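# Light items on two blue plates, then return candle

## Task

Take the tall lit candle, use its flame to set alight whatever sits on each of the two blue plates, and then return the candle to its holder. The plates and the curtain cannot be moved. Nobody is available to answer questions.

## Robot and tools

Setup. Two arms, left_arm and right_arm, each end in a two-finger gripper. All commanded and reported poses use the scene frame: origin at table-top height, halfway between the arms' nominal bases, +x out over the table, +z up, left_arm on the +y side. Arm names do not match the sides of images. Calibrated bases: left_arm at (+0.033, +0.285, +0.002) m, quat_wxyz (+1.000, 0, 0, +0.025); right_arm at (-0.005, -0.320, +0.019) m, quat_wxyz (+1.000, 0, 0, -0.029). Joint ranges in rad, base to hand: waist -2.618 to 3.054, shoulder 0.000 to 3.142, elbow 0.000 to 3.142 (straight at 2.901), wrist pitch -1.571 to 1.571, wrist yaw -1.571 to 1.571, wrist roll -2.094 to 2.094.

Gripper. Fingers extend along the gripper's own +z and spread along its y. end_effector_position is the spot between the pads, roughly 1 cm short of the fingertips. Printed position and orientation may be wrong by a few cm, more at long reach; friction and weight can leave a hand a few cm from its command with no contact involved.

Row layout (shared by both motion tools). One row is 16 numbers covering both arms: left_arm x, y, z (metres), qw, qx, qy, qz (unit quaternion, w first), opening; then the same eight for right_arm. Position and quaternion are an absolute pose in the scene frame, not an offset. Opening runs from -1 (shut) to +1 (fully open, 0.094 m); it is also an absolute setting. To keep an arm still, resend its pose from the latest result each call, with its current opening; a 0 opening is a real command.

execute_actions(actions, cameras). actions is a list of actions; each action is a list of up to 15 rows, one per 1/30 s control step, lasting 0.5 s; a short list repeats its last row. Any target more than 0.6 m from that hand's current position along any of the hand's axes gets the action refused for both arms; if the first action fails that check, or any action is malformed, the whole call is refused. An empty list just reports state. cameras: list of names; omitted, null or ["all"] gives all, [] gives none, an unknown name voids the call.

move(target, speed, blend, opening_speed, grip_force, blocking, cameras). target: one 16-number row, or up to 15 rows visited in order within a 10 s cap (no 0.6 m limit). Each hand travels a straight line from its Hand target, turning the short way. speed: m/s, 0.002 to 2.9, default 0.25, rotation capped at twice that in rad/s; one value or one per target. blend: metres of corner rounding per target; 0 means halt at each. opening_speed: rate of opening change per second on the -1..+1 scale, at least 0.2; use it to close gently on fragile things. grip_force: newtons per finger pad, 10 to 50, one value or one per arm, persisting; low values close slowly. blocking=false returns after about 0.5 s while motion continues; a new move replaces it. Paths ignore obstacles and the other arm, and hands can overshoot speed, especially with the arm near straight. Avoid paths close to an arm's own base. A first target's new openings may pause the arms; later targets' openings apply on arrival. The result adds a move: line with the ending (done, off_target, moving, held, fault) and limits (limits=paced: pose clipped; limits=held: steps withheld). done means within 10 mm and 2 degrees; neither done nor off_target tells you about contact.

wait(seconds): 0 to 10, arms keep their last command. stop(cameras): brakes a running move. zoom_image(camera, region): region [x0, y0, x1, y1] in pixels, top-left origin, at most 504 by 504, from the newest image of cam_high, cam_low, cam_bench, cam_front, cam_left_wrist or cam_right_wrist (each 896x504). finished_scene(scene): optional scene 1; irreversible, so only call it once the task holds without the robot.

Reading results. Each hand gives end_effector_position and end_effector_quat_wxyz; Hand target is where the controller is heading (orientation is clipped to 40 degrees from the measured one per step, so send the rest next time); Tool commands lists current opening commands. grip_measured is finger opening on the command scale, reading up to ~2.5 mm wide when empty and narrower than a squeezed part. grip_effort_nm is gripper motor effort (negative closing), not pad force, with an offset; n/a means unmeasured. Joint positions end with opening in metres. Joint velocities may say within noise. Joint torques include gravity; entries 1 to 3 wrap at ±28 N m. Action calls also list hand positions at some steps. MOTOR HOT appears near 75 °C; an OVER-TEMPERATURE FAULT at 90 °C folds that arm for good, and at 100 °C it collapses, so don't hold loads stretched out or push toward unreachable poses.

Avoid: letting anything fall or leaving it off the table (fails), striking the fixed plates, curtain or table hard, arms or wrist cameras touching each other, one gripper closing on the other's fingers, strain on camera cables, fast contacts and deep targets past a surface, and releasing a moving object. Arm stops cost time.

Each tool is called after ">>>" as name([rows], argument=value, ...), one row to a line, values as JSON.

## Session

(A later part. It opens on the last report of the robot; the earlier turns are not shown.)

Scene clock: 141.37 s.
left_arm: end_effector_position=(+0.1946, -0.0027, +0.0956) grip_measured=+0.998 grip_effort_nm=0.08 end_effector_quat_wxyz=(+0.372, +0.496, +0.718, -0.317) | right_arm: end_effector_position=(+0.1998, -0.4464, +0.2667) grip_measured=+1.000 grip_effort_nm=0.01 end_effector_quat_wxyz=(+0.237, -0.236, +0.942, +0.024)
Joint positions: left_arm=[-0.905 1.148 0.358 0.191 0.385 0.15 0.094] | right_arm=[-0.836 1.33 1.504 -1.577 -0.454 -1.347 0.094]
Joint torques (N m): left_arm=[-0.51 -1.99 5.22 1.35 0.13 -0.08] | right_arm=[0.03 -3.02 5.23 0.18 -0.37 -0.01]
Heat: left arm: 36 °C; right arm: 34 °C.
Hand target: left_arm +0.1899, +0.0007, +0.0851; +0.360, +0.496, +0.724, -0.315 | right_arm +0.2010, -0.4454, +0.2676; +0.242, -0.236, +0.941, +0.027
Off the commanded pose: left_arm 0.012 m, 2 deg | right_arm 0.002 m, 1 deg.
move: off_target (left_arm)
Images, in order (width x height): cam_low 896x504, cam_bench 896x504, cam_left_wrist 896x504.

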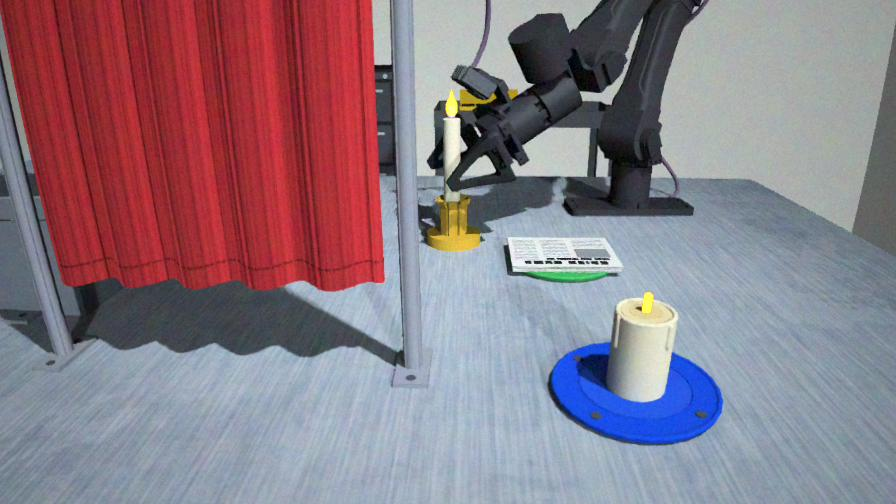

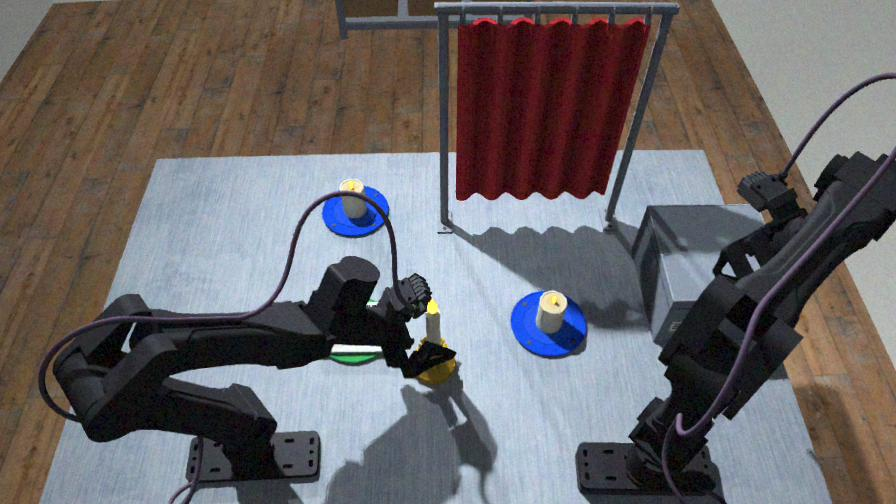

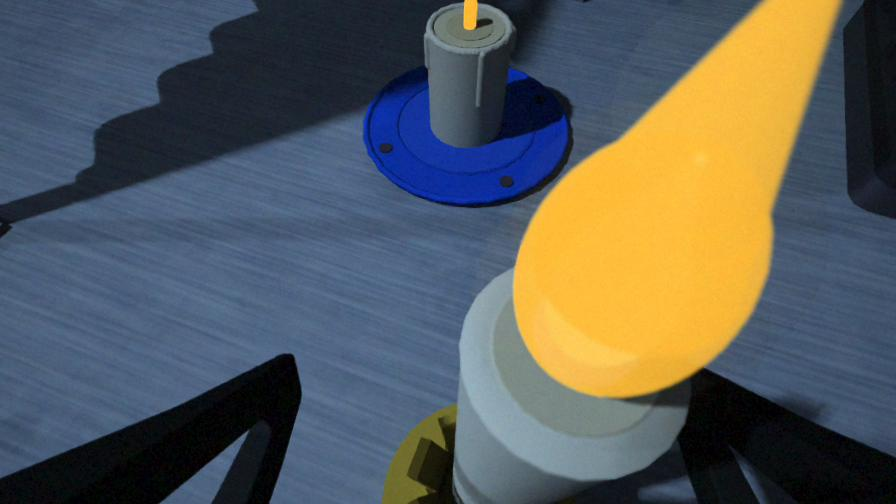

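>>> move([
  [0.178,0.032,0.118,0.361,0.497,0.725,-0.316,1,0.201,-0.4453,0.2675,0.242,-0.236,0.941,0.027,1],
  [0.165,0.085,0.165,0.361,0.497,0.725,-0.316,1,0.201,-0.4453,0.2675,0.242,-0.236,0.941,0.027,1],
], speed=0.08, blend=[0.01,0])

>>> zoom_image(camera="cam_low", region=[380, 60, 560, 260])

>>> zoom_image(camera="cam_bench", region=[370, 260, 490, 400])

Scene clock: 145.17 s.
left_arm: end_effector_position=(+0.1653, +0.0863, +0.1510) grip_measured=+0.998 grip_effort_nm=0.08 end_effector_quat_wxyz=(+0.349, +0.491, +0.735, -0.311) | right_arm: end_effector_position=(+0.1998, -0.4464, +0.2667) grip_measured=+1.000 grip_effort_nm=0.01 end_effector_quat_wxyz=(+0.237, -0.236, +0.942, +0.024)
Joint positions: left_arm=[-0.577 0.637 0.492 -0.625 0.628 0.377 0.094] | right_arm=[-0.836 1.33 1.504 -1.577 -0.454 -1.347 0.094]
Joint torques (N m): left_arm=[0.5 -0.18 9.73 1 0.48 0.1] | right_arm=[0.05 -3.03 5.22 0.18 -0.37 0]
Heat: left arm: 36 °C; right arm: 34 °C.
Hand target: left_arm +0.1650, +0.0848, +0.1647; +0.361, +0.496, +0.724, -0.315 | right_arm +0.2010, -0.4454, +0.2676; +0.242, -0.236, +0.941, +0.027
Off the commanded pose: left_arm 0.014 m, 2 deg | right_arm 0.002 m, 1 deg.
move: off_target (left_arm)

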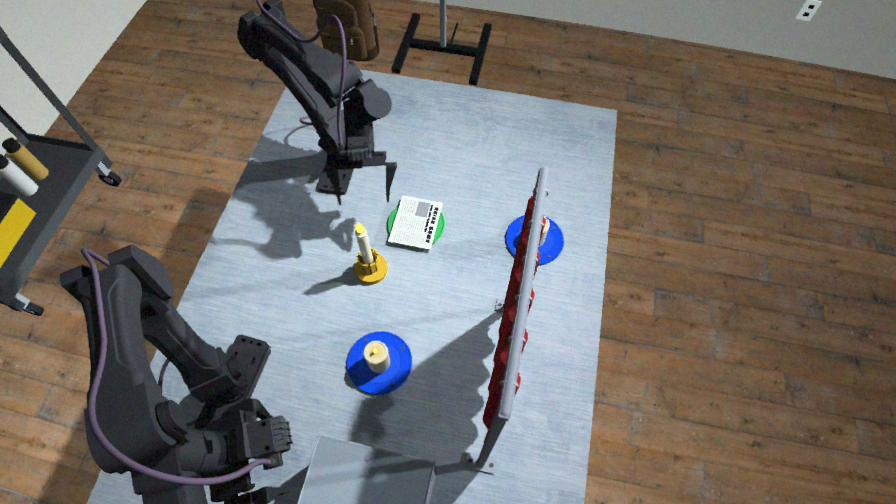

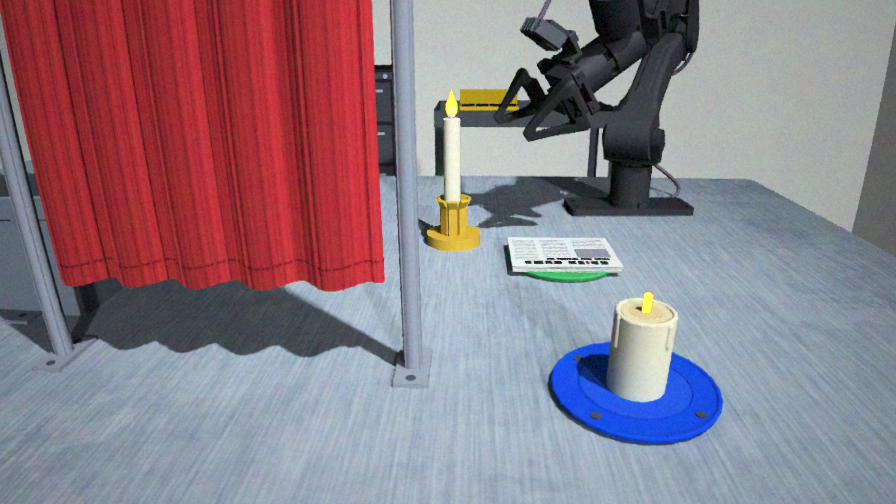

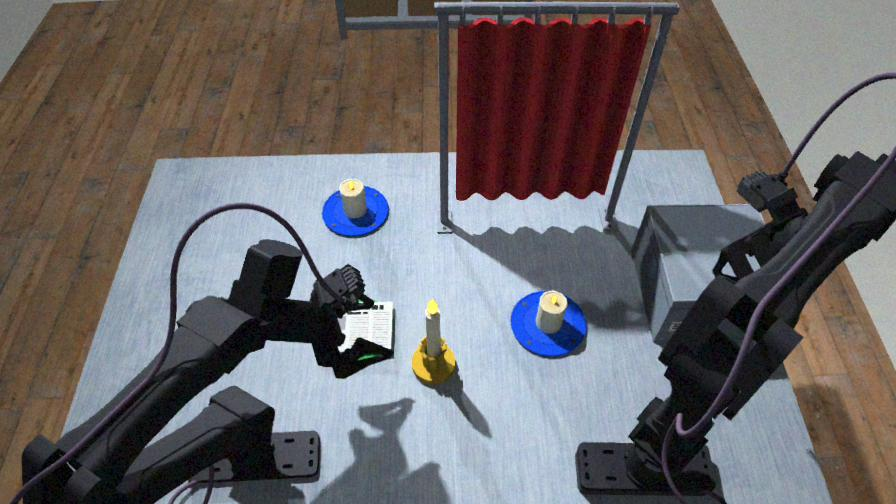

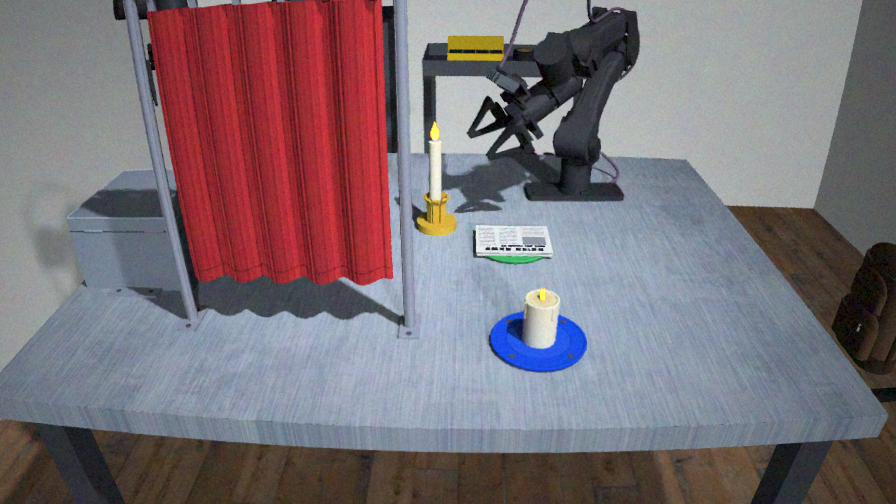

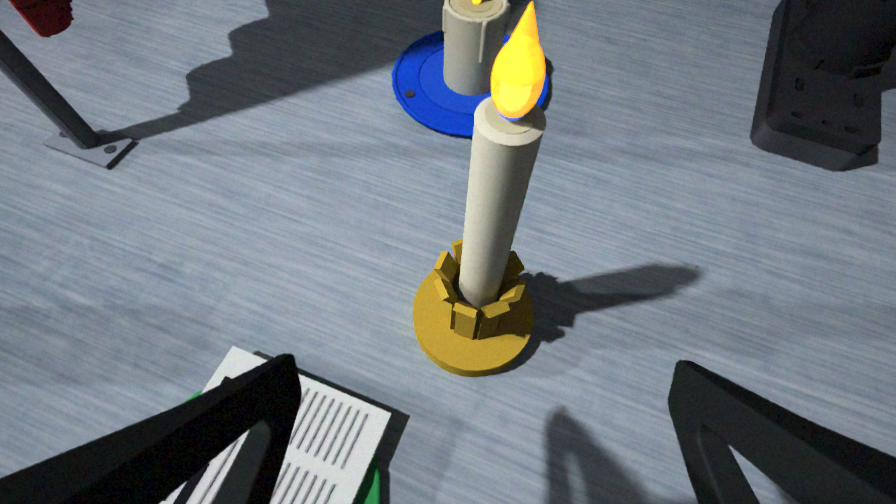

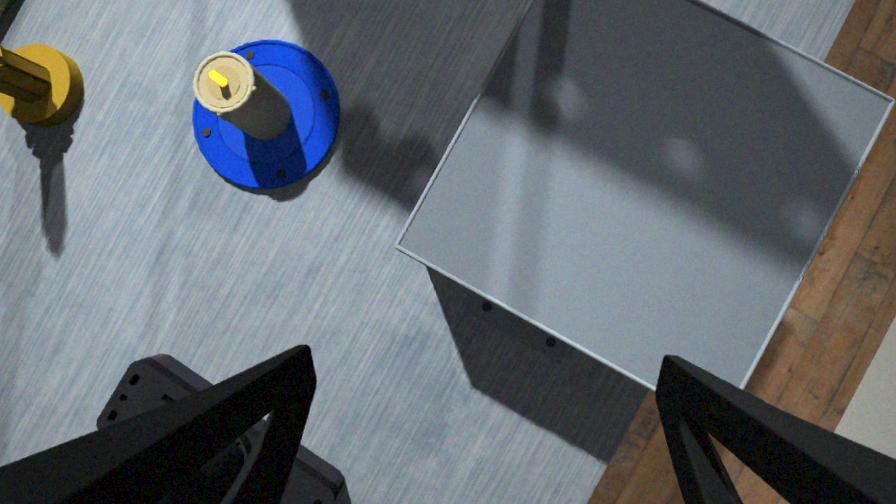

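Scaled by 2.520.

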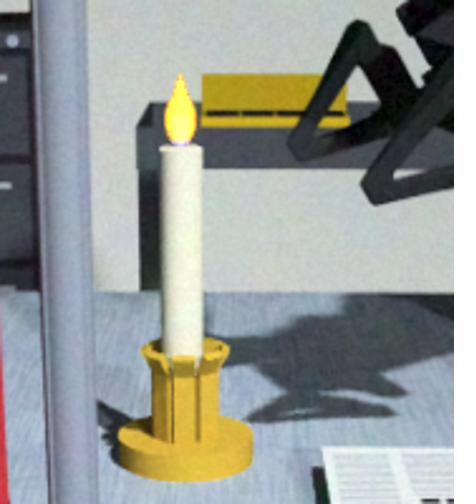

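Scaled by 3.600.

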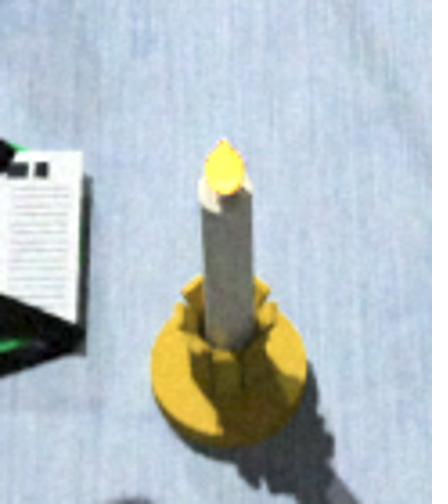

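>>> finished_scene()

The scene is finished: the task was done.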